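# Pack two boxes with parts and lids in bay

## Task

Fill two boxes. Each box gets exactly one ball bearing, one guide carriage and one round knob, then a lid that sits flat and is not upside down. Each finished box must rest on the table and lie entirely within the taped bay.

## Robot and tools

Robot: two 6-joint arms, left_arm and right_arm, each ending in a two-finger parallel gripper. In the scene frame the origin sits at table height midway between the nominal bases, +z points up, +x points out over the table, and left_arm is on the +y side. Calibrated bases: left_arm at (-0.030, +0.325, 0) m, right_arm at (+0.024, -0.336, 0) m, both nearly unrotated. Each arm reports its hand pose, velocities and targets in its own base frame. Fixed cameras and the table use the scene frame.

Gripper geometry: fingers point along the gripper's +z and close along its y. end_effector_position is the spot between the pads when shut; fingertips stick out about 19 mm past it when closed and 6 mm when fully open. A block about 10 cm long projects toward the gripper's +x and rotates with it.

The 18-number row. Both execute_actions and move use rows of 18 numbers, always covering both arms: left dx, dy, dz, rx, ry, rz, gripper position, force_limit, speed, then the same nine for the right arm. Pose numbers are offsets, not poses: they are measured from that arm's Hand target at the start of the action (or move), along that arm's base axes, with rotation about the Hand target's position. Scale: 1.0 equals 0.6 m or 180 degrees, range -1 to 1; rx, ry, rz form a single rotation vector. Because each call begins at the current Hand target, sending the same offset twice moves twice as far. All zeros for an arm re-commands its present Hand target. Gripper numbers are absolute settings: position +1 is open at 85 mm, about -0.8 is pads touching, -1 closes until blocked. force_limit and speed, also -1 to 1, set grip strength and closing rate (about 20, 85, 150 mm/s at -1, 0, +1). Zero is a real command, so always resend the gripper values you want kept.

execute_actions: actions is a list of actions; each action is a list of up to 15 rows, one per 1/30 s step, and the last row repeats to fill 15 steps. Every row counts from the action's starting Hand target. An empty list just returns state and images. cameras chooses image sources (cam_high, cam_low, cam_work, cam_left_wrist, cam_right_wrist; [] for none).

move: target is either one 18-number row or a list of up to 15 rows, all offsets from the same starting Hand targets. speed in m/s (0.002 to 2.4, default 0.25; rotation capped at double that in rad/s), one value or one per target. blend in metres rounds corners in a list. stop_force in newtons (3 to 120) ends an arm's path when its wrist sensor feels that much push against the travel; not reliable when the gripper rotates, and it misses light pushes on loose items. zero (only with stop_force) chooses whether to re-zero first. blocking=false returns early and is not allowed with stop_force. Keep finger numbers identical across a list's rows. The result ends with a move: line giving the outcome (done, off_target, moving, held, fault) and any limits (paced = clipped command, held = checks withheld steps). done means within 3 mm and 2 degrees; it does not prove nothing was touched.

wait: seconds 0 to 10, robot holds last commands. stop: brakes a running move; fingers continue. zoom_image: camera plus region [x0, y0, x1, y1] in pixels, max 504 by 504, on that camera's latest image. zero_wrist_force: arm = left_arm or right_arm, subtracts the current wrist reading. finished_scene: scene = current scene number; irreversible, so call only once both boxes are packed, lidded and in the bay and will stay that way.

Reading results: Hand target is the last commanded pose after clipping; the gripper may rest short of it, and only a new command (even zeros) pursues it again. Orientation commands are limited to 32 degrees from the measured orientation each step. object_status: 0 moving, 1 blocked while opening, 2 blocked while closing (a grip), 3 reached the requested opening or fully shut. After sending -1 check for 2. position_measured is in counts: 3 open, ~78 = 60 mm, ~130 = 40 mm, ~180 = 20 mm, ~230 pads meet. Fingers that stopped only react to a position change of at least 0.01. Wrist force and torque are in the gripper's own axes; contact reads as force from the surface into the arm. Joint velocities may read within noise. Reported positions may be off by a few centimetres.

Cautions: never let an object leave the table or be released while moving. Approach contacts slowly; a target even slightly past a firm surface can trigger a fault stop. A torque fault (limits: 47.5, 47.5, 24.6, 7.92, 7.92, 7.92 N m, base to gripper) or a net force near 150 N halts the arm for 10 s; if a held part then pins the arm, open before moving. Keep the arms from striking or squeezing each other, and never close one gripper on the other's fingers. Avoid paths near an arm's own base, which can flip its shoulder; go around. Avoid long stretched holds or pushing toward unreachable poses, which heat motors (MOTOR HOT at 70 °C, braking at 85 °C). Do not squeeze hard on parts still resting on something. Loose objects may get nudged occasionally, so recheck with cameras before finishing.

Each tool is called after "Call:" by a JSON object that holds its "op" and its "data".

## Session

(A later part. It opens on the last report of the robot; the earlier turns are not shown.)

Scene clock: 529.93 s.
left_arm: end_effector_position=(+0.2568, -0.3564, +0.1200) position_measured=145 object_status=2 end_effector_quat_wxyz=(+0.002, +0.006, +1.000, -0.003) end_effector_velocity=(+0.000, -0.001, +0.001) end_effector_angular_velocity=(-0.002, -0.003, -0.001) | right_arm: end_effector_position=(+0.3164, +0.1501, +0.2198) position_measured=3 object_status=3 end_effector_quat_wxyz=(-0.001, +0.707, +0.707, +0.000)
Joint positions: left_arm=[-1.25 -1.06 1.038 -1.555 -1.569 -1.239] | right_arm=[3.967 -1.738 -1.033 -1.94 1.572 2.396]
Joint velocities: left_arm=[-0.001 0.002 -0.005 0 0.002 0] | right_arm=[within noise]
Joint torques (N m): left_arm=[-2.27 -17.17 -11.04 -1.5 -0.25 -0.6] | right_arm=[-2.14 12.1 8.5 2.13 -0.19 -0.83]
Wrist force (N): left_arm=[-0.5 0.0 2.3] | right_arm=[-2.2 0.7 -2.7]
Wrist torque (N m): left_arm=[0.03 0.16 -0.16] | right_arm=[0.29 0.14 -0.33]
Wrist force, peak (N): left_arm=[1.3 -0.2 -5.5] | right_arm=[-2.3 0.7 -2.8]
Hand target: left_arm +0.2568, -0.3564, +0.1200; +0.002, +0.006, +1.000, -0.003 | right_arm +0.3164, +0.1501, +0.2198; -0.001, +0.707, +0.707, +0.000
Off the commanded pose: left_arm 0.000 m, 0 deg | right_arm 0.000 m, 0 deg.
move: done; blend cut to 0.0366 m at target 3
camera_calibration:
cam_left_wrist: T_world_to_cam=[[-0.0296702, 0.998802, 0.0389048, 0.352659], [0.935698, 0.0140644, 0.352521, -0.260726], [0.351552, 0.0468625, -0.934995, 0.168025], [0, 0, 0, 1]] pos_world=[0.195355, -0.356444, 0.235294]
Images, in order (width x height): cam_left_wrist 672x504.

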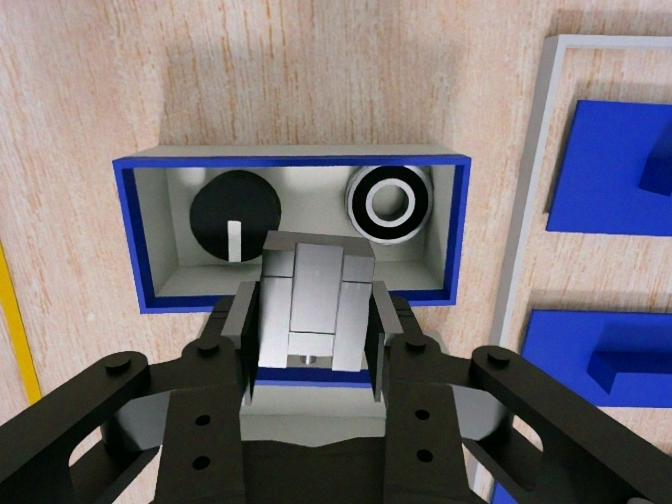

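Call:
{"op": "move", "data": {"target": [[-0.0013,0.001,-0.115,0,0,0.0045,-1,-0.6,-1,0,0,0,0,0,0,1,1,1],[-0.0013,0.001,-0.137,0,0,0.0045,-1,-0.6,-1,0,0,0,0,0,0,1,1,1]], "speed": [0.12,0.03], "stop_force": 5, "cameras": ["cam_left_wrist"]}}

Call:
{"op": "zoom_image", "data": {"camera": "cam_left_wrist", "region": [90, 100, 590, 450]}}

Scene clock: 546.57 s.
left_arm: end_effector_position=(+0.2560, -0.3558, +0.0446) position_measured=145 object_status=2 end_effector_quat_wxyz=(+0.002, -0.002, +1.000, -0.003) | right_arm: end_effector_position=(+0.3164, +0.1501, +0.2198) position_measured=3 object_status=3 end_effector_quat_wxyz=(-0.001, +0.707, +0.707, +0.000)
Joint positions: left_arm=[-1.252 -1.016 1.327 -1.888 -1.569 -1.255] | right_arm=[3.967 -1.738 -1.033 -1.94 1.572 2.396]
Joint velocities: within noise
Joint torques (N m): left_arm=[-2.42 -19.46 -7.46 -2.37 -0.59 -0.44] | right_arm=[-2.03 12.18 8.53 2.11 -0.22 -0.81]
Wrist force (N): left_arm=[-1.0 -0.6 -0.3] | right_arm=[-2.1 0.6 -2.7]
Wrist torque (N m): left_arm=[0.11 0.15 -0.17] | right_arm=[0.27 0.13 -0.33]
Wrist force, peak (N): left_arm=[0.3 4.3 -20.6] | right_arm=[-2.2 0.7 -2.9]
Hand target: left_arm +0.2560, -0.3558, +0.0446; +0.002, -0.002, +1.000, -0.003 (not the last commanded pose) | right_arm +0.3164, +0.1501, +0.2198; -0.001, +0.707, +0.707, +0.000
Off the commanded pose: left_arm 0.007 m, 0 deg | right_arm 0.000 m, 0 deg.
move: contact (left_arm); path passed 1 of 2 targets
camera_calibration:
cam_left_wrist: T_world_to_cam=[[-0.043743, 0.998273, 0.0392043, 0.358365], [0.935402, 0.027143, 0.352542, -0.228652], [0.35087, 0.052093, -0.934974, 0.0997179], [0, 0, 0, 1]] pos_world=[0.194569, -0.356734, 0.159794]
Images, in order (width x height): cam_left_wrist 672x504.

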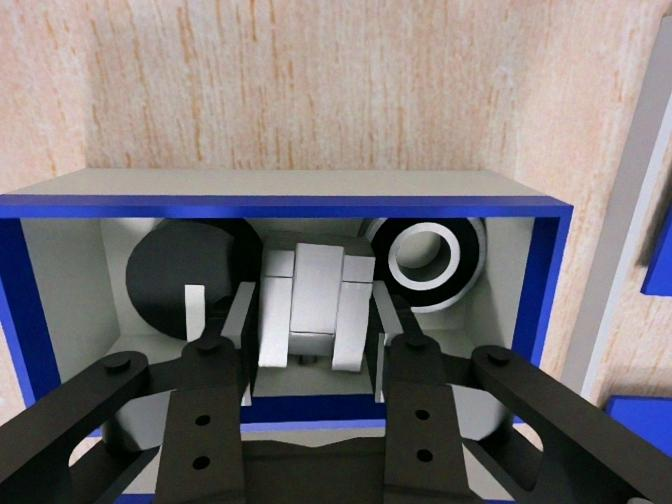

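Scaled by 1.008.

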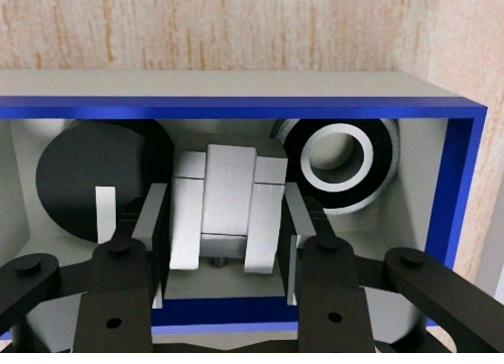

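Call:
{"op": "move", "data": {"target": [[0,0,0.007,0,0,0,-1,-0.6,-1,0,0,0,0,0,0,1,1,1],[0.006,0.002,0.007,0,0,0,-1,-0.6,-1,0,0,0,0,0,0,1,1,1]], "speed": 0.05, "cameras": ["cam_left_wrist"]}}

Call:
{"op": "move", "data": {"target": [0,0,-0.022,0,0,0,-1,-0.6,-1,0,0,0,0,0,0,1,1,1], "speed": 0.02, "stop_force": 4, "cameras": ["cam_left_wrist"]}}

Scene clock: 557.60 s.
left_arm: end_effector_position=(+0.2597, -0.3546, +0.0488) position_measured=145 object_status=2 end_effector_quat_wxyz=(+0.002, -0.002, +1.000, -0.003) end_effector_velocity=(-0.001, +0.000, +0.000) end_effector_angular_velocity=(+0.002, +0.000, +0.004) | right_arm: end_effector_position=(+0.3164, +0.1501, +0.2198) position_measured=3 object_status=3 end_effector_quat_wxyz=(-0.001, +0.707, +0.707, +0.000)
Joint positions: left_arm=[-1.242 -1.016 1.307 -1.868 -1.569 -1.245] | right_arm=[3.967 -1.738 -1.033 -1.94 1.572 2.396]
Joint velocities: left_arm=[-0.002 -0.001 0.002 0 0.001 -0.005] | right_arm=[within noise]
Joint torques (N m): left_arm=[-2.64 -21.11 -8.19 -1.76 -0.64 -0.52] | right_arm=[-1.91 12.15 8.44 2.08 -0.29 -0.8]
Wrist force (N): left_arm=[-0.5 0.0 2.1] | right_arm=[-2.2 0.6 -2.6]
Wrist torque (N m): left_arm=[0.03 0.16 -0.16] | right_arm=[0.28 0.14 -0.33]
Wrist force, peak (N): left_arm=[-0.4 0.2 2.9] | right_arm=[-2.2 0.7 -2.8]
Hand target: left_arm +0.2596, -0.3546, +0.0488; +0.002, -0.002, +1.000, -0.003 | right_arm +0.3164, +0.1501, +0.2198; -0.001, +0.707, +0.707, +0.000
Off the commanded pose: left_arm 0.000 m, 0 deg | right_arm 0.000 m, 0 deg.
move: done
camera_calibration:
cam_left_wrist: T_world_to_cam=[[-0.043743, 0.998273, 0.0392043, 0.357156], [0.935402, 0.027143, 0.352542, -0.233568], [0.35087, 0.052093, -0.934974, 0.102413], [0, 0, 0, 1]] pos_world=[0.198169, -0.355534, 0.164094]
Images, in order (width x height): cam_left_wrist 672x504.

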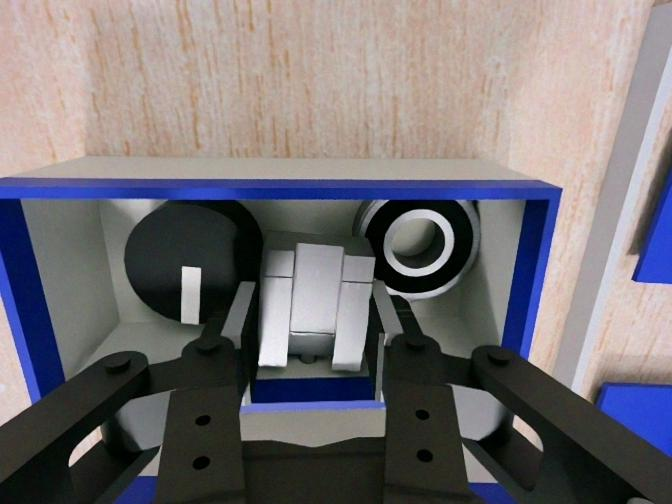

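Scene clock: 558.60 s.
left_arm: end_effector_position=(+0.2596, -0.3546, +0.0445) position_measured=145 object_status=2 end_effector_quat_wxyz=(+0.002, -0.002, +1.000, -0.003) | right_arm: end_effector_position=(+0.3164, +0.1501, +0.2198) position_measured=3 object_status=3 end_effector_quat_wxyz=(-0.001, +0.707, +0.707, +0.000)
Joint positions: left_arm=[-1.242 -1.011 1.32 -1.886 -1.569 -1.245] | right_arm=[3.967 -1.738 -1.033 -1.94 1.572 2.396]
Joint velocities: within noise
Joint torques (N m): left_arm=[-1.64 -17.71 -7.35 -2.43 -0.68 -0.3] | right_arm=[-1.81 12 8.49 2.11 -0.25 -0.82]
Wrist force (N): left_arm=[-1.1 -0.1 -1.2] | right_arm=[-2.1 0.6 -2.7]
Wrist torque (N m): left_arm=[0.12 0.18 -0.17] | right_arm=[0.27 0.13 -0.33]
Wrist force, peak (N): left_arm=[-0.2 2.8 -10.0] | right_arm=[-2.3 0.8 -2.6]
Hand target: left_arm +0.2596, -0.3546, +0.0445; +0.002, -0.002, +1.000, -0.003 (not the last commanded pose) | right_arm +0.3164, +0.1501, +0.2198; -0.001, +0.707, +0.707, +0.000
Off the commanded pose: left_arm 0.009 m, 0 deg | right_arm 0.000 m, 0 deg.
move: contact (left_arm)
camera_calibration:
cam_left_wrist: T_world_to_cam=[[-0.0438017, 0.998276, 0.0390759, 0.357361], [0.935399, 0.0272431, 0.352544, -0.23198], [0.350872, 0.0519935, -0.934979, 0.0982639], [0, 0, 0, 1]] pos_world=[0.198169, -0.355534, 0.159694]
Images, in order (width x height): cam_left_wrist 672x504.

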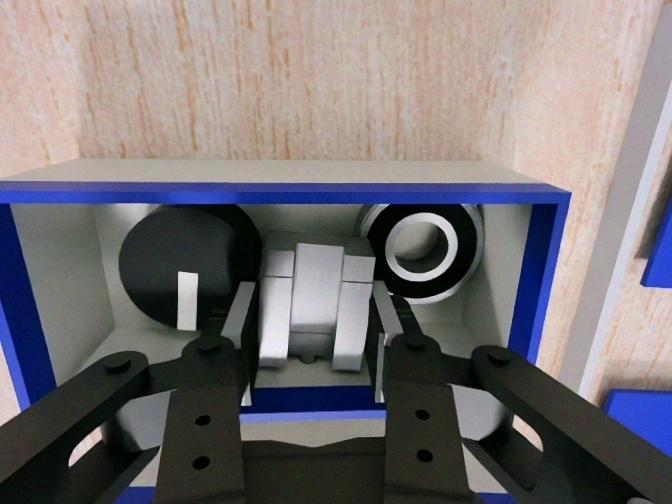

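Call:
{"op": "move", "data": {"target": [[0,0,0,0,0,0,0.1,-0.6,-1,0,0,0,0,0,0,1,1,1],[0,0,0.09,0,0,0,0.1,-0.6,-1,0,0,0,0,0,0,1,1,1],[0,0,0.09,0,0,0,-0.8,-0.6,0,0,0,0,0,0,0,1,1,1]], "speed": [0.05,0.08,0.1], "cameras": ["cam_left_wrist"]}}

Call:
{"op": "zoom_image", "data": {"camera": "cam_left_wrist", "region": [60, 100, 560, 450]}}

Scene clock: 571.13 s.
left_arm: end_effector_position=(+0.2596, -0.3546, +0.0985) position_measured=229 object_status=0 end_effector_quat_wxyz=(+0.002, -0.002, +1.000, -0.003) | right_arm: end_effector_position=(+0.3164, +0.1501, +0.2198) position_measured=3 object_status=3 end_effector_quat_wxyz=(-0.001, +0.707, +0.707, +0.000)
Joint positions: left_arm=[-1.242 -1.056 1.133 -1.654 -1.569 -1.245] | right_arm=[3.967 -1.738 -1.033 -1.94 1.572 2.396]
Joint velocities: within noise
Joint torques (N m): left_arm=[0.44 -20.22 -10.54 -1.05 -0.73 0.47] | right_arm=[-1.71 12.18 8.36 2.07 -0.31 -0.83]
Wrist force (N): left_arm=[-0.4 0.0 1.0] | right_arm=[-2.1 0.7 -2.6]
Wrist torque (N m): left_arm=[0.02 0.16 -0.15] | right_arm=[0.29 0.12 -0.33]
Wrist force, peak (N): left_arm=[-0.5 0.1 2.4] | right_arm=[-2.3 0.6 -2.8]
Hand target: left_arm +0.2596, -0.3546, +0.0985; +0.002, -0.002, +1.000, -0.003 | right_arm +0.3164, +0.1501, +0.2198; -0.001, +0.707, +0.707, +0.000
Off the commanded pose: left_arm 0.000 m, 0 deg | right_arm 0.000 m, 0 deg.
move: done
camera_calibration:
cam_left_wrist: T_world_to_cam=[[-0.0438017, 0.998276, 0.0390759, 0.355251], [0.935399, 0.0272431, 0.352544, -0.251018], [0.350872, 0.0519935, -0.934979, 0.148753], [0, 0, 0, 1]] pos_world=[0.198169, -0.355534, 0.213694]
Images, in order (width x height): cam_left_wrist 672x504.

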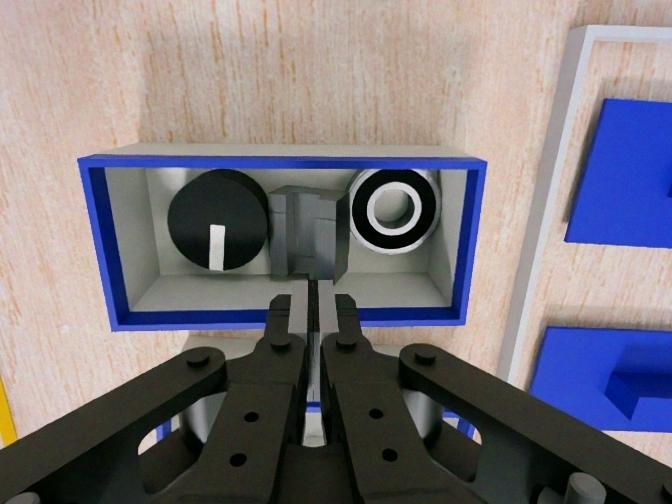

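Scaled by 1.008.

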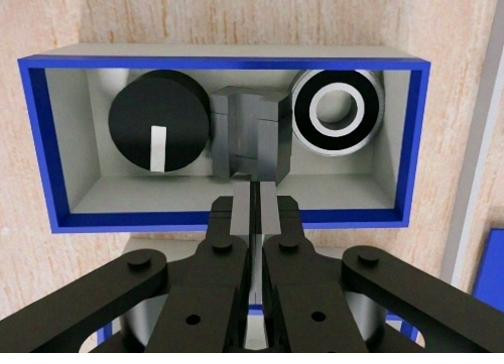

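Call:
{"op": "move", "data": {"target": [[0,0,0.06,0,0,0,-0.8,-0.6,0,0,0,0,0,0,0,1,1,1],[-0.0277,0.344,0.085,0,0,-0.495,0.1,0,0,0,0,0,0,0,0,1,1,1]], "speed": [0.15,0.35], "cameras": ["cam_left_wrist","cam_work"]}}

Scene clock: 583.17 s.
left_arm: end_effector_position=(+0.2430, -0.1482, +0.1495) position_measured=117 object_status=0 end_effector_quat_wxyz=(-0.001, +0.700, +0.714, -0.003) | right_arm: end_effector_position=(+0.3164, +0.1501, +0.2198) position_measured=3 object_status=3 end_effector_quat_wxyz=(-0.001, +0.707, +0.707, +0.000)
Joint positions: left_arm=[-1.02 -1.756 1.72 -1.535 -1.577 0.532] | right_arm=[3.967 -1.738 -1.033 -1.94 1.572 2.396]
Joint velocities: within noise
Joint torques (N m): left_arm=[0.14 -10.57 -8.61 -2.45 0.64 -0.46] | right_arm=[-1.61 12.19 8.73 2.01 -0.3 -0.8]
Wrist force (N): left_arm=[-0.4 0.0 1.3] | right_arm=[-2.2 0.7 -2.7]
Wrist torque (N m): left_arm=[0.03 0.15 -0.16] | right_arm=[0.29 0.14 -0.33]
Wrist force, peak (N): left_arm=[-0.6 -0.1 3.4] | right_arm=[-2.3 0.6 -2.8]
Hand target: left_arm +0.2430, -0.1482, +0.1495; -0.001, +0.700, +0.714, -0.003 | right_arm +0.3164, +0.1501, +0.2198; -0.001, +0.707, +0.707, +0.000
Off the commanded pose: left_arm 0.000 m, 0 deg | right_arm 0.000 m, 0 deg.
move: done
camera_calibration:
cam_left_wrist: T_world_to_cam=[[0.997464, 0.0594694, 0.0391124, -0.245675], [0.0419134, -0.93486, 0.352534, -0.184455], [0.0575295, -0.35, -0.934981, 0.203275], [0, 0, 0, 1]] pos_world=[0.241088, -0.0866829, 0.264694]
Images, in order (width x height): cam_work 672x504, cam_left_wrist 672x504.

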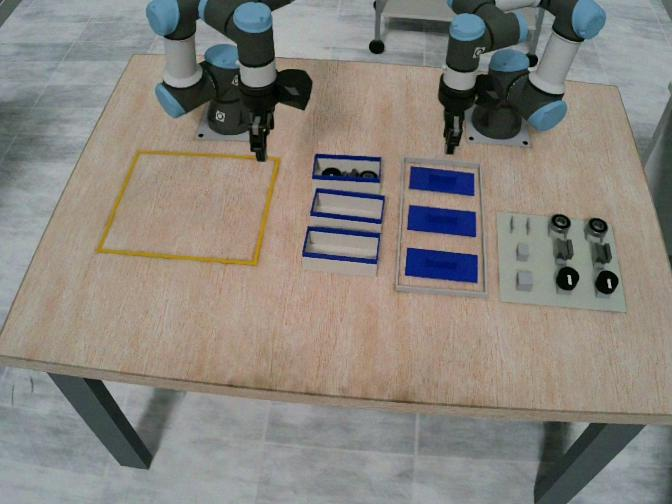

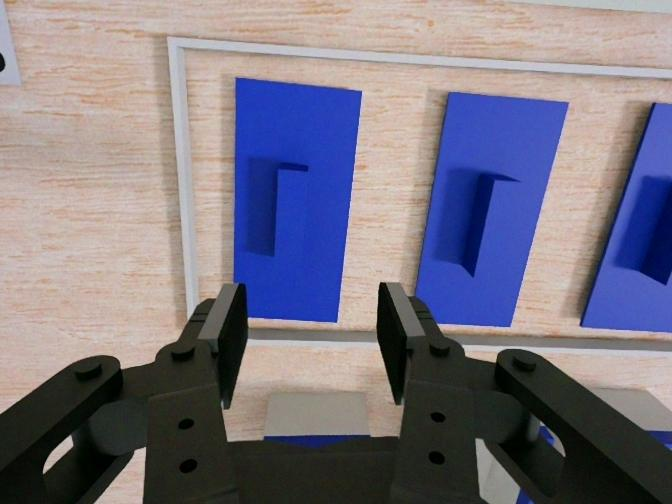

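Call:
{"op": "move", "data": {"target": [[-0.0227,-0.0147,-0.08,0,0,-0.016,0.1,0,0,0,0,0,0,0,0,1,1,1],[-0.0227,-0.0147,-0.17,0,0,-0.016,0.1,0,0,0,0,0,0,0,0,1,1,1]], "speed": 0.15, "cameras": ["cam_left_wrist","cam_low"]}}

Call:
{"op": "zoom_image", "data": {"camera": "cam_low", "region": [270, 190, 410, 300]}}

Scene clock: 596.57 s.
left_arm: end_effector_position=(+0.2294, -0.1570, +0.0475) position_measured=117 object_status=3 end_effector_quat_wxyz=(-0.001, +0.718, +0.696, -0.003) | right_arm: end_effector_position=(+0.3164, +0.1501, +0.2198) position_measured=3 object_status=3 end_effector_quat_wxyz=(-0.001, +0.707, +0.707, +0.000)
Joint positions: left_arm=[-1.085 -1.692 2.162 -2.041 -1.577 0.518] | right_arm=[3.967 -1.738 -1.033 -1.94 1.572 2.396]
Joint velocities: within noise
Joint torques (N m): left_arm=[1.32 -6.45 -7.47 -2.83 0.76 0.55] | right_arm=[-1.73 12.28 8.85 2.03 -0.35 -0.77]
Wrist force (N): left_arm=[-0.5 -0.1 1.2] | right_arm=[-2.2 0.7 -2.7]
Wrist torque (N m): left_arm=[-0.01 0.16 -0.16] | right_arm=[0.29 0.14 -0.33]
Wrist force, peak (N): left_arm=[-0.2 -0.2 3.0] | right_arm=[-2.2 0.5 -2.8]
Hand target: left_arm +0.2294, -0.1570, +0.0475; -0.001, +0.718, +0.696, -0.003 | right_arm +0.3164, +0.1501, +0.2198; -0.001, +0.707, +0.707, +0.000
Off the commanded pose: left_arm 0.000 m, 0 deg | right_arm 0.000 m, 0 deg.
move: done
camera_calibration:
cam_left_wrist: T_world_to_cam=[[0.99919, 0.00929361, 0.0391535, -0.235894], [-0.00511247, -0.935765, 0.352586, -0.145581], [0.0399152, -0.352501, -0.93496, 0.109233], [0, 0, 0, 1]] pos_world=[0.230598, -0.0955323, 0.162694]
Images, in order (width x height): cam_low 672x504, cam_left_wrist 672x504.

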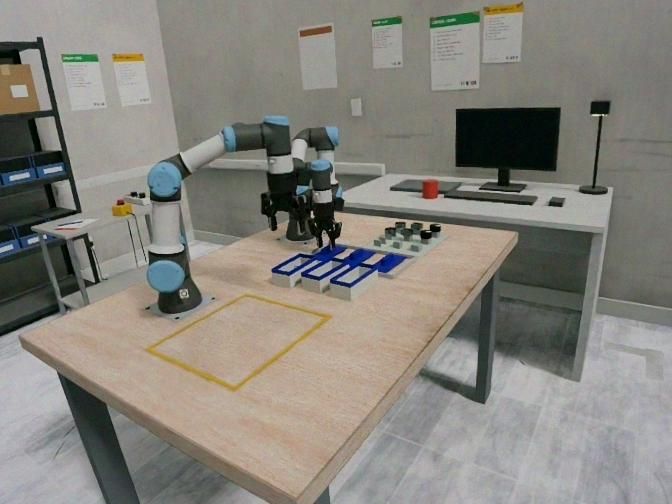

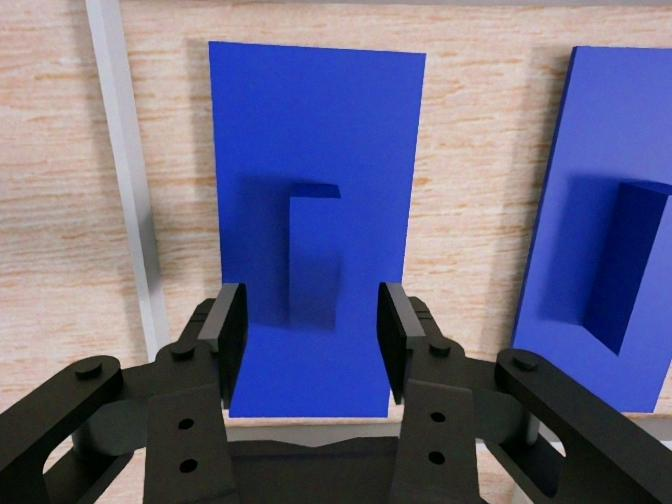

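Scaled by 3.600.

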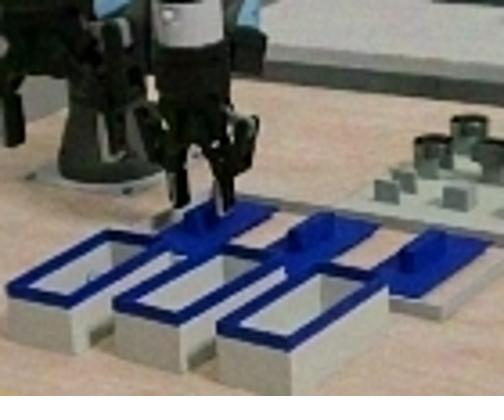

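Call:
{"op": "move", "data": {"target": [0.0015,0,-0.0317,0,0,0,0.1,0,0,0,0,0,0,0,0,1,1,1], "speed": 0.04, "stop_force": 5, "cameras": []}}

Call:
{"op": "move", "data": {"target": [0,0,0,0,0,0,-1,-0.6,-1,0,0,0,0,0,0,1,1,1], "cameras": ["cam_left_wrist","cam_low"]}}

Call:
{"op": "zoom_image", "data": {"camera": "cam_low", "region": [270, 190, 410, 300]}}

Scene clock: 604.83 s.
left_arm: end_effector_position=(+0.2303, -0.1570, +0.0289) position_measured=117 object_status=3 end_effector_quat_wxyz=(-0.001, +0.718, +0.696, -0.003) | right_arm: end_effector_position=(+0.3164, +0.1501, +0.2198) position_measured=3 object_status=3 end_effector_quat_wxyz=(-0.001, +0.707, +0.707, +0.000)
Joint positions: left_arm=[-1.081 -1.641 2.219 -2.148 -1.577 0.521] | right_arm=[3.967 -1.738 -1.033 -1.94 1.572 2.396]
Joint velocities: within noise
Joint torques (N m): left_arm=[-2.23 -8.26 -7.82 -2.68 -0.2 -0.55] | right_arm=[-1.76 12.09 8.86 2 -0.3 -0.79]
Wrist force (N): left_arm=[-0.5 -0.3 1.3] | right_arm=[-2.1 0.6 -2.6]
Wrist torque (N m): left_arm=[-0.02 0.17 -0.16] | right_arm=[0.28 0.13 -0.33]
Wrist force, peak (N): left_arm=[3.6 -3.5 -24.3] | right_arm=[-2.2 0.6 -2.8]
Hand target: left_arm +0.2302, -0.1570, +0.0289; -0.001, +0.718, +0.696, -0.003 | right_arm +0.3164, +0.1501, +0.2198; -0.001, +0.707, +0.707, +0.000
Off the commanded pose: left_arm 0.000 m, 0 deg | right_arm 0.000 m, 0 deg.
move: contact (left_arm)
No camera images: "cameras" was empty.

Scene clock: 605.90 s.
left_arm: end_effector_position=(+0.2302, -0.1570, +0.0290) position_measured=156 object_status=0 end_effector_quat_wxyz=(-0.001, +0.718, +0.696, -0.003) | right_arm: end_effector_position=(+0.3164, +0.1501, +0.2198) position_measured=3 object_status=3 end_effector_quat_wxyz=(-0.001, +0.707, +0.707, +0.000)
Joint positions: left_arm=[-1.081 -1.642 2.219 -2.148 -1.577 0.521] | right_arm=[3.967 -1.738 -1.033 -1.94 1.572 2.396]
Joint velocities: within noise
Joint torques (N m): left_arm=[-2.37 12.9 9.24 3.74 -0.7 -0.59] | right_arm=[-1.83 12.32 9.01 2.02 -0.31 -0.77]
Wrist force (N): left_arm=[7.8 -6.2 -77.5] | right_arm=[-2.1 0.6 -2.9]
Wrist torque (N m): left_arm=[-1.22 0.37 0.16] | right_arm=[0.28 0.12 -0.32]
Wrist force, peak (N): left_arm=[7.8 -6.2 -77.5] | right_arm=[-2.1 0.6 -2.9]
Hand target: left_arm +0.2302, -0.1570, +0.0289; -0.001, +0.718, +0.696, -0.003 | right_arm +0.3164, +0.1501, +0.2198; -0.001, +0.707, +0.707, +0.000
Off the commanded pose: left_arm 0.000 m, 0 deg | right_arm 0.000 m, 0 deg.
move: done
camera_calibration:
cam_left_wrist: T_world_to_cam=[[0.999199, 0.00932, 0.0389293, -0.235936], [-0.00501255, -0.935731, 0.352679, -0.139087], [0.0397144, -0.352591, -0.934934, 0.0919393], [0, 0, 0, 1]] pos_world=[0.231399, -0.0955322, 0.144195]
Images, in order (width x height): cam_low 672x504, cam_left_wrist 672x504.

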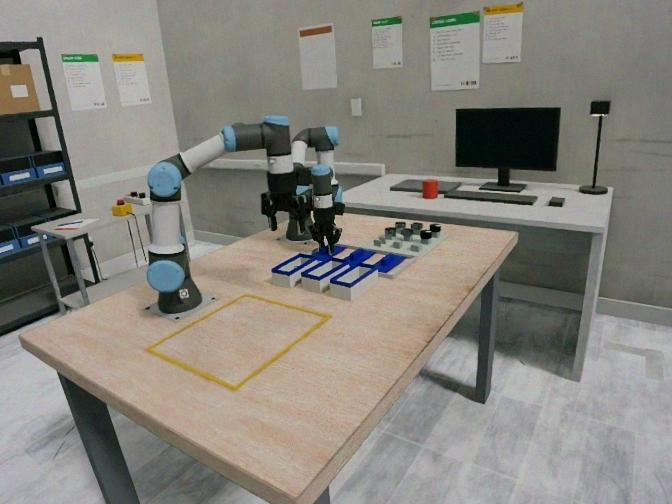

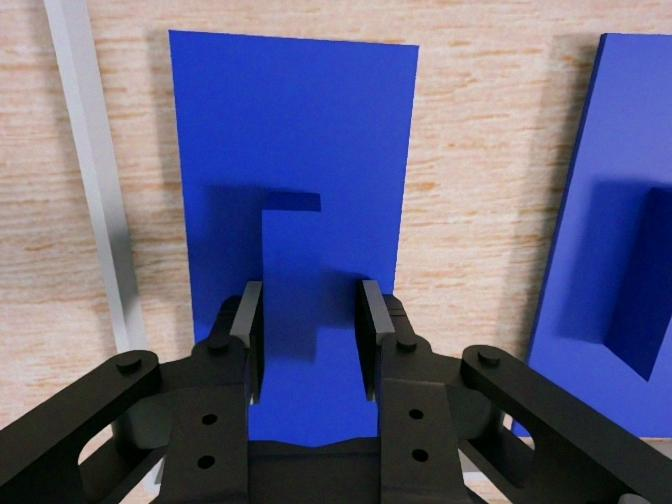

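Scaled by 3.600.

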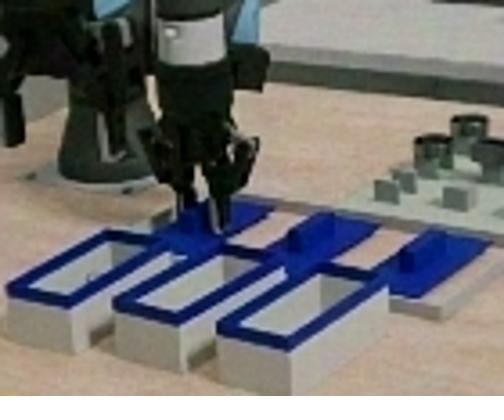

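Call:
{"op": "move", "data": {"target": [0,0,0.012,0,0,0,-1,-0.6,-1,0,0,0,0,0,0,1,1,1], "speed": 0.04, "cameras": ["cam_left_wrist"]}}

Scene clock: 610.23 s.
left_arm: end_effector_position=(+0.2303, -0.1570, +0.0361) position_measured=191 object_status=2 end_effector_quat_wxyz=(-0.001, +0.718, +0.696, -0.003) | right_arm: end_effector_position=(+0.3164, +0.1501, +0.2198) position_measured=3 object_status=3 end_effector_quat_wxyz=(-0.001, +0.707, +0.707, +0.000)
Joint positions: left_arm=[-1.081 -1.661 2.197 -2.107 -1.577 0.521] | right_arm=[3.967 -1.738 -1.033 -1.94 1.572 2.396]
Joint velocities: within noise
Joint torques (N m): left_arm=[1.29 -6.36 -7.26 -2.23 -0.2 -0.3] | right_arm=[-1.71 12.52 9.15 2 -0.29 -0.75]
Wrist force (N): left_arm=[0.8 -0.9 -4.7] | right_arm=[-2.2 0.8 -2.5]
Wrist torque (N m): left_arm=[-0.16 0.17 -0.18] | right_arm=[0.30 0.13 -0.33]
Wrist force, peak (N): left_arm=[8.8 -7.4 -82.4] | right_arm=[-2.2 0.6 -2.8]
Hand target: left_arm +0.2302, -0.1570, +0.0361; -0.001, +0.718, +0.696, -0.003 | right_arm +0.3164, +0.1501, +0.2198; -0.001, +0.707, +0.707, +0.000
Off the commanded pose: left_arm 0.000 m, 0 deg | right_arm 0.000 m, 0 deg.
move: done
camera_calibration:
cam_left_wrist: T_world_to_cam=[[0.999198, 0.00930755, 0.0389328, -0.236214], [-0.00501288, -0.935843, 0.352383, -0.141556], [0.0397148, -0.352296, -0.935046, 0.0986199], [0, 0, 0, 1]] pos_world=[0.231399, -0.0955324, 0.151293]
Images, in order (width x height): cam_left_wrist 672x504.

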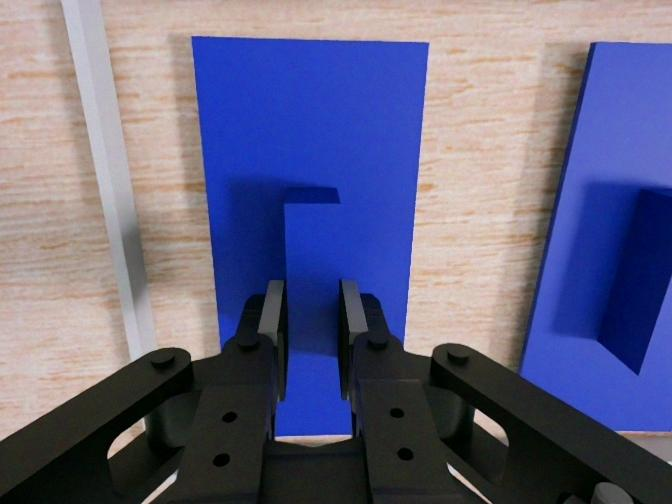

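Call:
{"op": "move", "data": {"target": [[0,0,0.1,0,0,0,-1,-0.6,-1,0,0,0,0,0,0,1,1,1],[0.0405,-0.343,0.13,0,0,0.0206,-1,-0.6,-1,0,0,0,0,0,0,1,1,1]], "speed": [0.1,0.25], "cameras": ["cam_left_wrist","cam_low","cam_right_wrist"]}}

Call:
{"op": "zoom_image", "data": {"camera": "cam_low", "region": [250, 180, 410, 300]}}

Scene clock: 629.27 s.
left_arm: end_effector_position=(+0.2546, -0.3628, +0.1141) position_measured=191 object_status=2 end_effector_quat_wxyz=(-0.001, +0.695, +0.719, -0.003) | right_arm: end_effector_position=(+0.3164, +0.1501, +0.2198) position_measured=3 object_status=3 end_effector_quat_wxyz=(-0.001, +0.707, +0.707, +0.000)
Joint positions: left_arm=[-1.255 -1.032 1.02 -1.561 -1.577 0.282] | right_arm=[3.967 -1.738 -1.033 -1.94 1.572 2.396]
Joint velocities: within noise
Joint torques (N m): left_arm=[-2.06 -17.03 -11.15 -1.05 0.54 -0.66] | right_arm=[-1.67 12.54 9.39 1.97 -0.29 -0.78]
Wrist force (N): left_arm=[-0.5 -0.1 1.8] | right_arm=[-2.1 0.6 -2.8]
Wrist torque (N m): left_arm=[0.01 0.16 -0.16] | right_arm=[0.27 0.13 -0.33]
Wrist force, peak (N): left_arm=[0.8 -0.9 -4.8] | right_arm=[-2.2 0.5 -2.8]
Hand target: left_arm +0.2545, -0.3628, +0.1141; -0.001, +0.695, +0.719, -0.003 | right_arm +0.3164, +0.1501, +0.2198; -0.001, +0.707, +0.707, +0.000
Off the commanded pose: left_arm 0.000 m, 0 deg | right_arm 0.000 m, 0 deg.
move: done
camera_calibration:
cam_left_wrist: T_world_to_cam=[[0.996504, 0.0739014, 0.0389623, -0.237581], [0.0554826, -0.93409, 0.3527, -0.376372], [0.0624593, -0.349305, -0.934925, 0.0933682], [0, 0, 0, 1]] pos_world=[0.251801, -0.301394, 0.229295]
cam_right_wrist: T_world_to_cam=[[0.998228, -0.00754615, -0.059024, -0.295398], [0.00709309, -0.969764, 0.243943, 0.128666], [-0.0590802, -0.24393, -0.967992, 0.384385], [0, 0, 0, 1]] pos_world=[0.316672, 0.216309, 0.323259]
Images, in order (width x height): cam_low 672x504, cam_left_wrist 672x504, cam_right_wrist 672x504.

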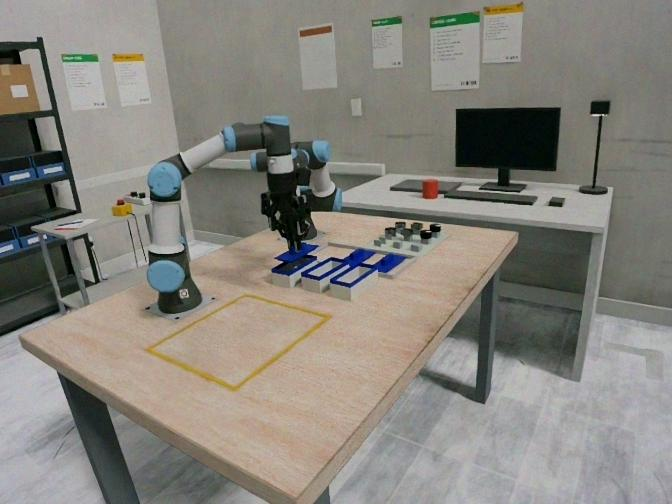

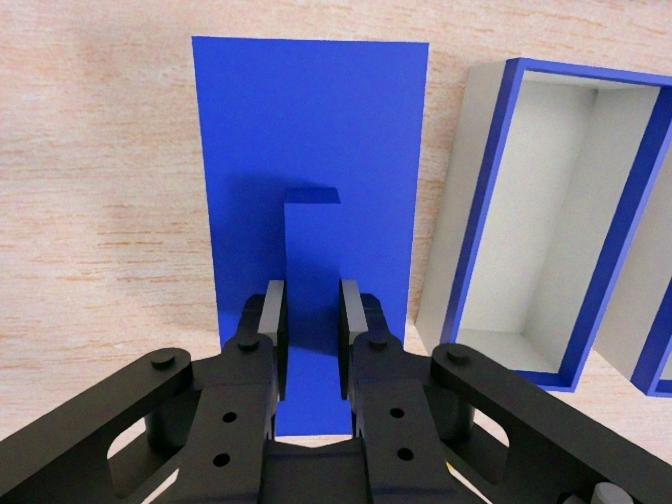

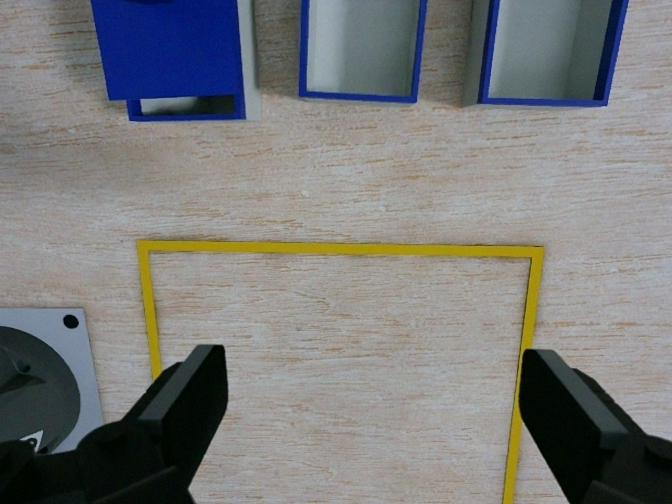

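Scaled by 3.150.

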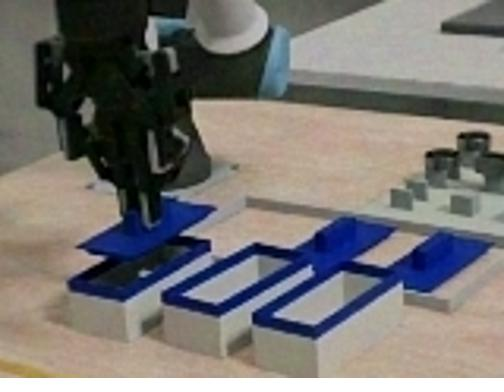

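Call:
{"op": "move", "data": {"target": [0,0,-0.02,0,0,0,-1,-0.6,-1,0,0,0,0,0,0,1,1,1], "speed": 0.05, "stop_force": 4, "cameras": []}}

Call:
{"op": "move", "data": {"target": [0,0,0,0,0,0,-1,-0.6,-1,-0.15,-0.03,0,0,0,0,1,1,1], "speed": 0.15, "cameras": ["cam_right_wrist","cam_low"]}}

Call:
{"op": "zoom_image", "data": {"camera": "cam_low", "region": [250, 200, 370, 300]}}

Call:
{"op": "zoom_image", "data": {"camera": "cam_right_wrist", "region": [100, 0, 500, 250]}}

Scene clock: 650.70 s.
left_arm: end_effector_position=(+0.2545, -0.3628, +0.1021) position_measured=191 object_status=2 end_effector_quat_wxyz=(-0.001, +0.695, +0.719, -0.003) | right_arm: end_effector_position=(+0.3164, +0.1501, +0.2198) position_measured=3 object_status=3 end_effector_quat_wxyz=(-0.001, +0.707, +0.707, +0.000)
Joint positions: left_arm=[-1.255 -1.031 1.075 -1.616 -1.577 0.282] | right_arm=[3.967 -1.738 -1.033 -1.94 1.572 2.396]
Joint velocities: within noise
Joint torques (N m): left_arm=[-0.94 -21.81 -9.44 -1.82 0.03 0.04] | right_arm=[-1.6 12.78 9.44 1.97 -0.26 -0.78]
Wrist force (N): left_arm=[-0.5 -0.1 1.8] | right_arm=[-2.0 0.7 -2.7]
Wrist torque (N m): left_arm=[0.01 0.16 -0.16] | right_arm=[0.29 0.11 -0.33]
Wrist force, peak (N): left_arm=[-0.5 0.1 2.1] | right_arm=[-2.3 0.7 -2.7]
Hand target: left_arm +0.2545, -0.3628, +0.1021; -0.001, +0.695, +0.719, -0.003 | right_arm +0.3164, +0.1501, +0.2198; -0.001, +0.707, +0.707, +0.000
Off the commanded pose: left_arm 0.000 m, 0 deg | right_arm 0.000 m, 0 deg.
move: done
No camera images: "cameras" was empty.

Scene clock: 651.80 s.
left_arm: end_effector_position=(+0.2545, -0.3628, +0.1021) position_measured=191 object_status=2 end_effector_quat_wxyz=(-0.001, +0.695, +0.719, -0.003) | right_arm: end_effector_position=(+0.2265, +0.1322, +0.2198) position_measured=3 object_status=3 end_effector_quat_wxyz=(-0.001, +0.707, +0.707, +0.000)
Joint positions: left_arm=[-1.255 -1.031 1.075 -1.616 -1.577 0.282] | right_arm=[4.192 -1.339 -1.416 -1.956 1.572 2.621]
Joint velocities: within noise
Joint torques (N m): left_arm=[-0.95 -21.77 -8.67 -2.8 0.03 0.04] | right_arm=[2.02 8.68 8.31 2.2 0.26 0.8]
Wrist force (N): left_arm=[-0.5 -0.1 1.7] | right_arm=[-2.0 0.7 -2.6]
Wrist torque (N m): left_arm=[0.01 0.16 -0.16] | right_arm=[0.29 0.11 -0.33]
Wrist force, peak (N): left_arm=[-0.6 0.0 1.9] | right_arm=[-1.8 2.1 -2.8]
Hand target: left_arm +0.2545, -0.3628, +0.1021; -0.001, +0.695, +0.719, -0.003 | right_arm +0.2264, +0.1321, +0.2198; -0.001, +0.707, +0.707, +0.000
Off the commanded pose: left_arm 0.000 m, 0 deg | right_arm 0.000 m, 0 deg.
move: done
camera_calibration:
cam_right_wrist: T_world_to_cam=[[0.998233, -0.0073207, -0.0589756, -0.205855], [0.00729233, -0.969795, 0.243813, 0.111852], [-0.0589791, -0.243812, -0.968027, 0.374649], [0, 0, 0, 1]] pos_world=[0.226772, 0.19831, 0.323259]
Images, in order (width x height): cam_low 672x504, cam_right_wrist 672x504.

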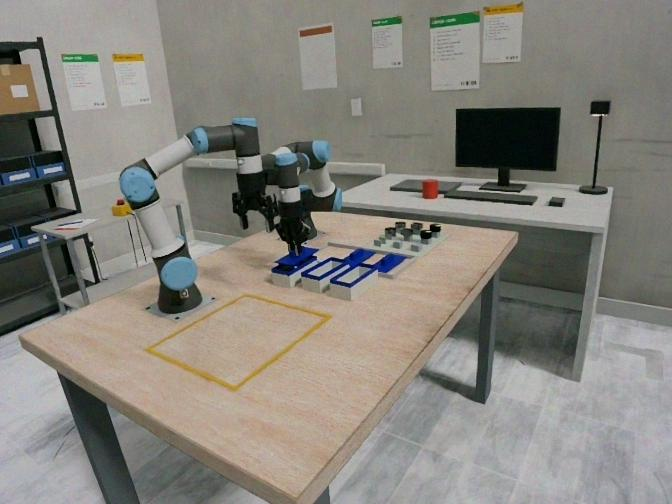

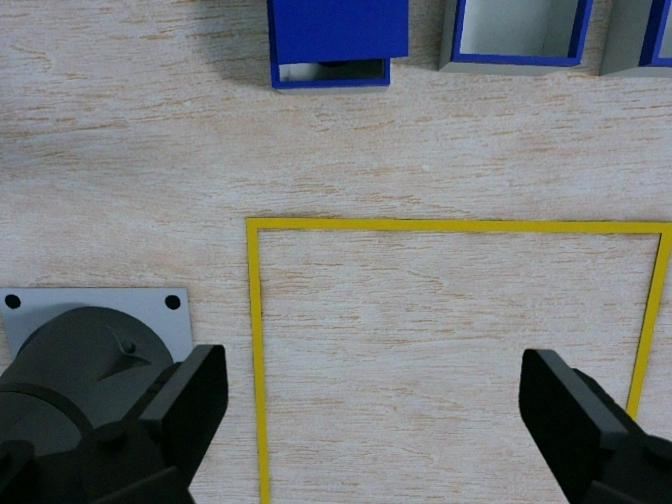

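Scaled by 4.200.

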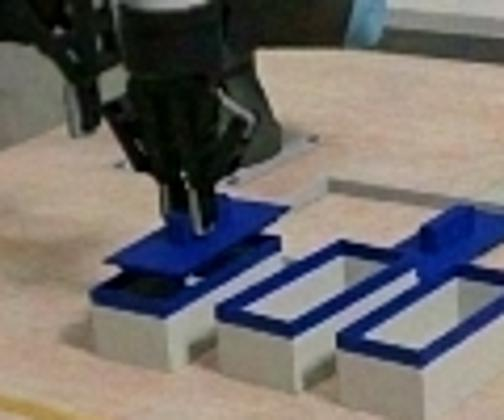

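Scaled by 1.260.

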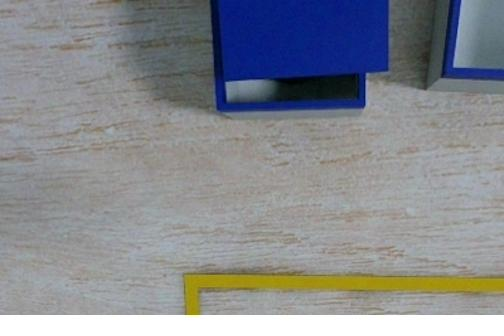

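Call:
{"op": "move", "data": {"target": [-0.0092,-0.015,-0.008,0,0,-0.011,-1,-0.6,-1,0,0,0,0,0,0,1,1,1], "speed": 0.05, "cameras": ["cam_right_wrist","cam_low"]}}

Call:
{"op": "zoom_image", "data": {"camera": "cam_low", "region": [250, 220, 330, 290]}}

Call:
{"op": "zoom_image", "data": {"camera": "cam_right_wrist", "region": [230, 0, 450, 150]}}

Scene clock: 663.50 s.
left_arm: end_effector_position=(+0.2490, -0.3719, +0.0973) position_measured=191 object_status=2 end_effector_quat_wxyz=(-0.001, +0.708, +0.707, -0.003) end_effector_velocity=(+0.000, +0.000, +0.001) end_effector_angular_velocity=(-0.002, +0.000, +0.005) | right_arm: end_effector_position=(+0.2264, +0.1321, +0.2198) position_measured=3 object_status=3 end_effector_quat_wxyz=(-0.001, +0.707, +0.707, +0.000)
Joint positions: left_arm=[-1.274 -1.009 1.062 -1.625 -1.577 0.298] | right_arm=[4.192 -1.339 -1.417 -1.956 1.572 2.621]
Joint velocities: left_arm=[0 -0.003 0.002 0 -0.001 -0.005] | right_arm=[within noise]
Joint torques (N m): left_arm=[1.25 -21.58 -8.78 -1.2 -0.38 -0.65] | right_arm=[1.49 8.69 9.34 1.26 0.22 0.84]
Wrist force (N): left_arm=[-0.4 0.1 1.7] | right_arm=[-2.0 0.6 -2.7]
Wrist torque (N m): left_arm=[0.03 0.15 -0.16] | right_arm=[0.28 0.12 -0.33]
Wrist force, peak (N): left_arm=[-0.7 -0.1 2.1] | right_arm=[-2.2 0.6 -2.8]
Hand target: left_arm +0.2490, -0.3718, +0.0973; -0.001, +0.708, +0.707, -0.003 | right_arm +0.2264, +0.1321, +0.2198; -0.001, +0.707, +0.707, +0.000
Off the commanded pose: left_arm 0.000 m, 0 deg | right_arm 0.000 m, 0 deg.
move: done
camera_calibration:
cam_right_wrist: T_world_to_cam=[[0.998228, -0.00754615, -0.059024, -0.205694], [0.00709309, -0.969764, 0.243943, 0.111848], [-0.0590802, -0.24393, -0.967992, 0.374677], [0, 0, 0, 1]] pos_world=[0.226672, 0.198309, 0.323259]
Images, in order (width x height): cam_low 672x504, cam_right_wrist 672x504.

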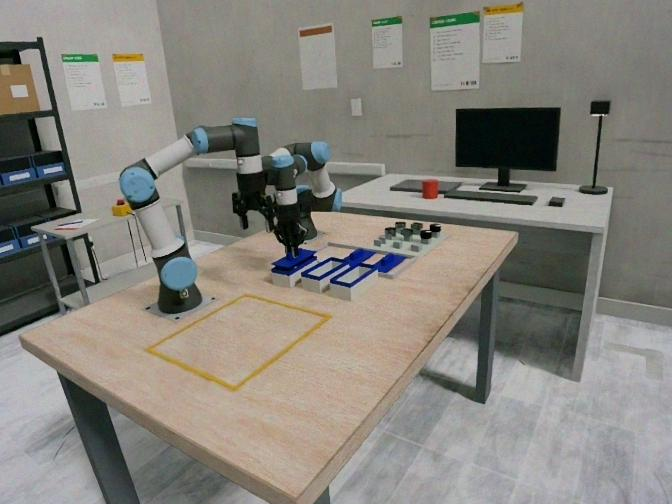

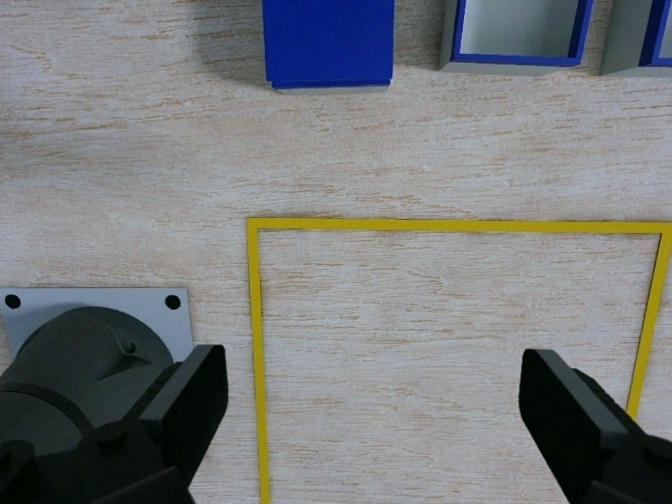

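Scaled by 6.300.

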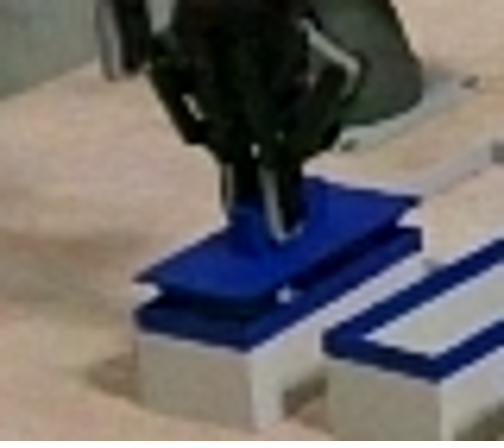

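Scaled by 2.291.

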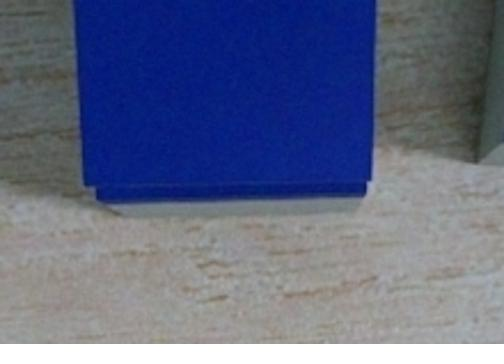

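Call:
{"op": "move", "data": {"target": [0,0,-0.05,0,0,0,-1,-0.6,-1,0,0,0,0,0,0,1,1,1], "speed": 0.015, "stop_force": 4, "cameras": ["cam_right_wrist","cam_low","cam_left_wrist"]}}

Call:
{"op": "zoom_image", "data": {"camera": "cam_low", "region": [250, 220, 330, 290]}}

Call:
{"op": "zoom_image", "data": {"camera": "cam_right_wrist", "region": [230, 0, 450, 150]}}

Scene clock: 673.70 s.
left_arm: end_effector_position=(+0.2490, -0.3718, +0.0839) position_measured=191 object_status=2 end_effector_quat_wxyz=(-0.001, +0.708, +0.707, -0.003) | right_arm: end_effector_position=(+0.2264, +0.1321, +0.2198) position_measured=3 object_status=3 end_effector_quat_wxyz=(-0.001, +0.707, +0.707, +0.000)
Joint positions: left_arm=[-1.274 -1.004 1.117 -1.685 -1.577 0.298] | right_arm=[4.192 -1.339 -1.417 -1.956 1.572 2.621]
Joint velocities: within noise
Joint torques (N m): left_arm=[0.12 -18.63 -7.92 -2.61 -0.54 -0.02] | right_arm=[0.67 8.71 9.73 1.75 0.22 0.28]
Wrist force (N): left_arm=[-0.4 0.2 -0.5] | right_arm=[-2.0 0.5 -2.7]
Wrist torque (N m): left_arm=[-0.05 0.12 -0.14] | right_arm=[0.27 0.11 -0.33]
Wrist force, peak (N): left_arm=[2.6 -1.5 -14.0] | right_arm=[-2.2 0.6 -2.8]
Hand target: left_arm +0.2490, -0.3718, +0.0839; -0.001, +0.708, +0.707, -0.003 (not the last commanded pose) | right_arm +0.2264, +0.1321, +0.2198; -0.001, +0.707, +0.707, +0.000
Off the commanded pose: left_arm 0.017 m, 0 deg | right_arm 0.000 m, 0 deg.
move: contact (left_arm)
camera_calibration:
cam_left_wrist: T_world_to_cam=[[0.998464, 0.0394576, 0.038887, -0.243451], [0.0232518, -0.935595, 0.352308, -0.366199], [0.0502837, -0.350863, -0.935076, 0.0648187], [0, 0, 0, 1]] pos_world=[0.248333, -0.310265, 0.199092]
cam_right_wrist: T_world_to_cam=[[0.998228, -0.00754615, -0.059024, -0.205694], [0.00709309, -0.969764, 0.243943, 0.111848], [-0.0590802, -0.24393, -0.967992, 0.374677], [0, 0, 0, 1]] pos_world=[0.226672, 0.198309, 0.323259]
Images, in order (width x height): cam_low 672x504, cam_left_wrist 672x504, cam_right_wrist 672x504.

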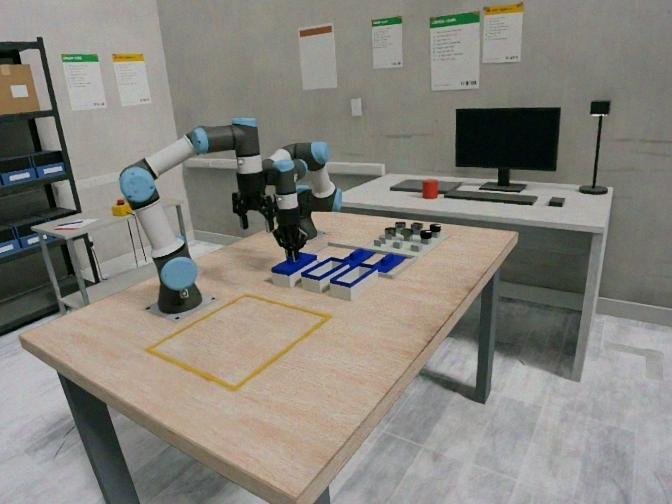

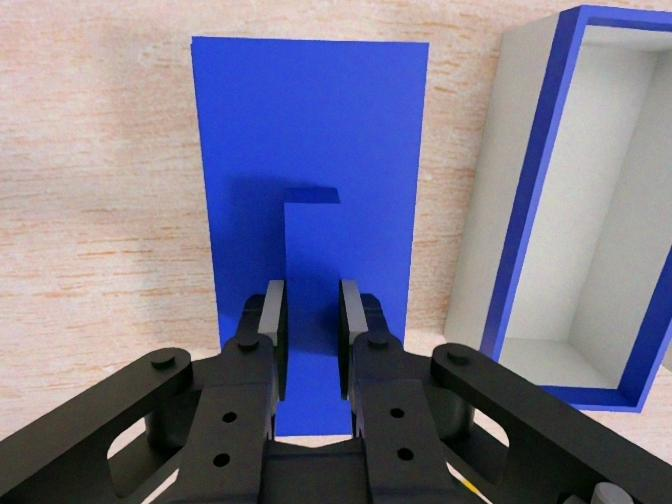

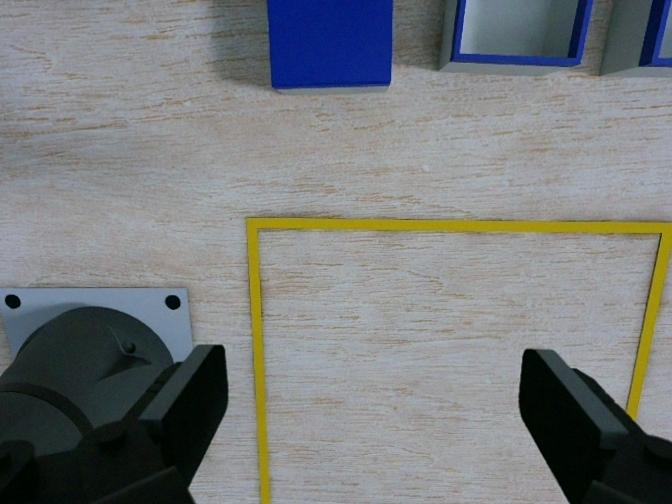

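Scaled by 6.300.

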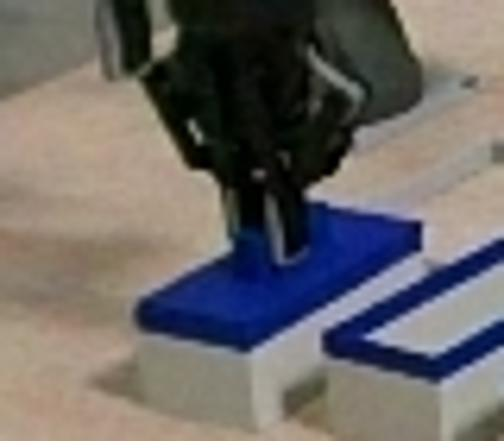

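Scaled by 2.291.

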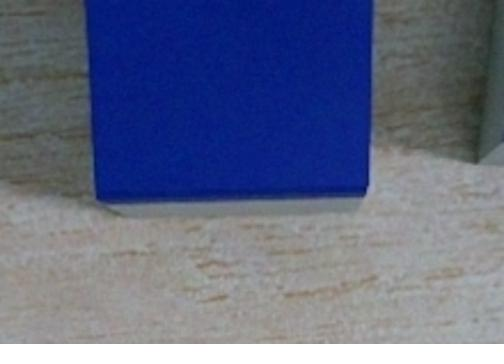

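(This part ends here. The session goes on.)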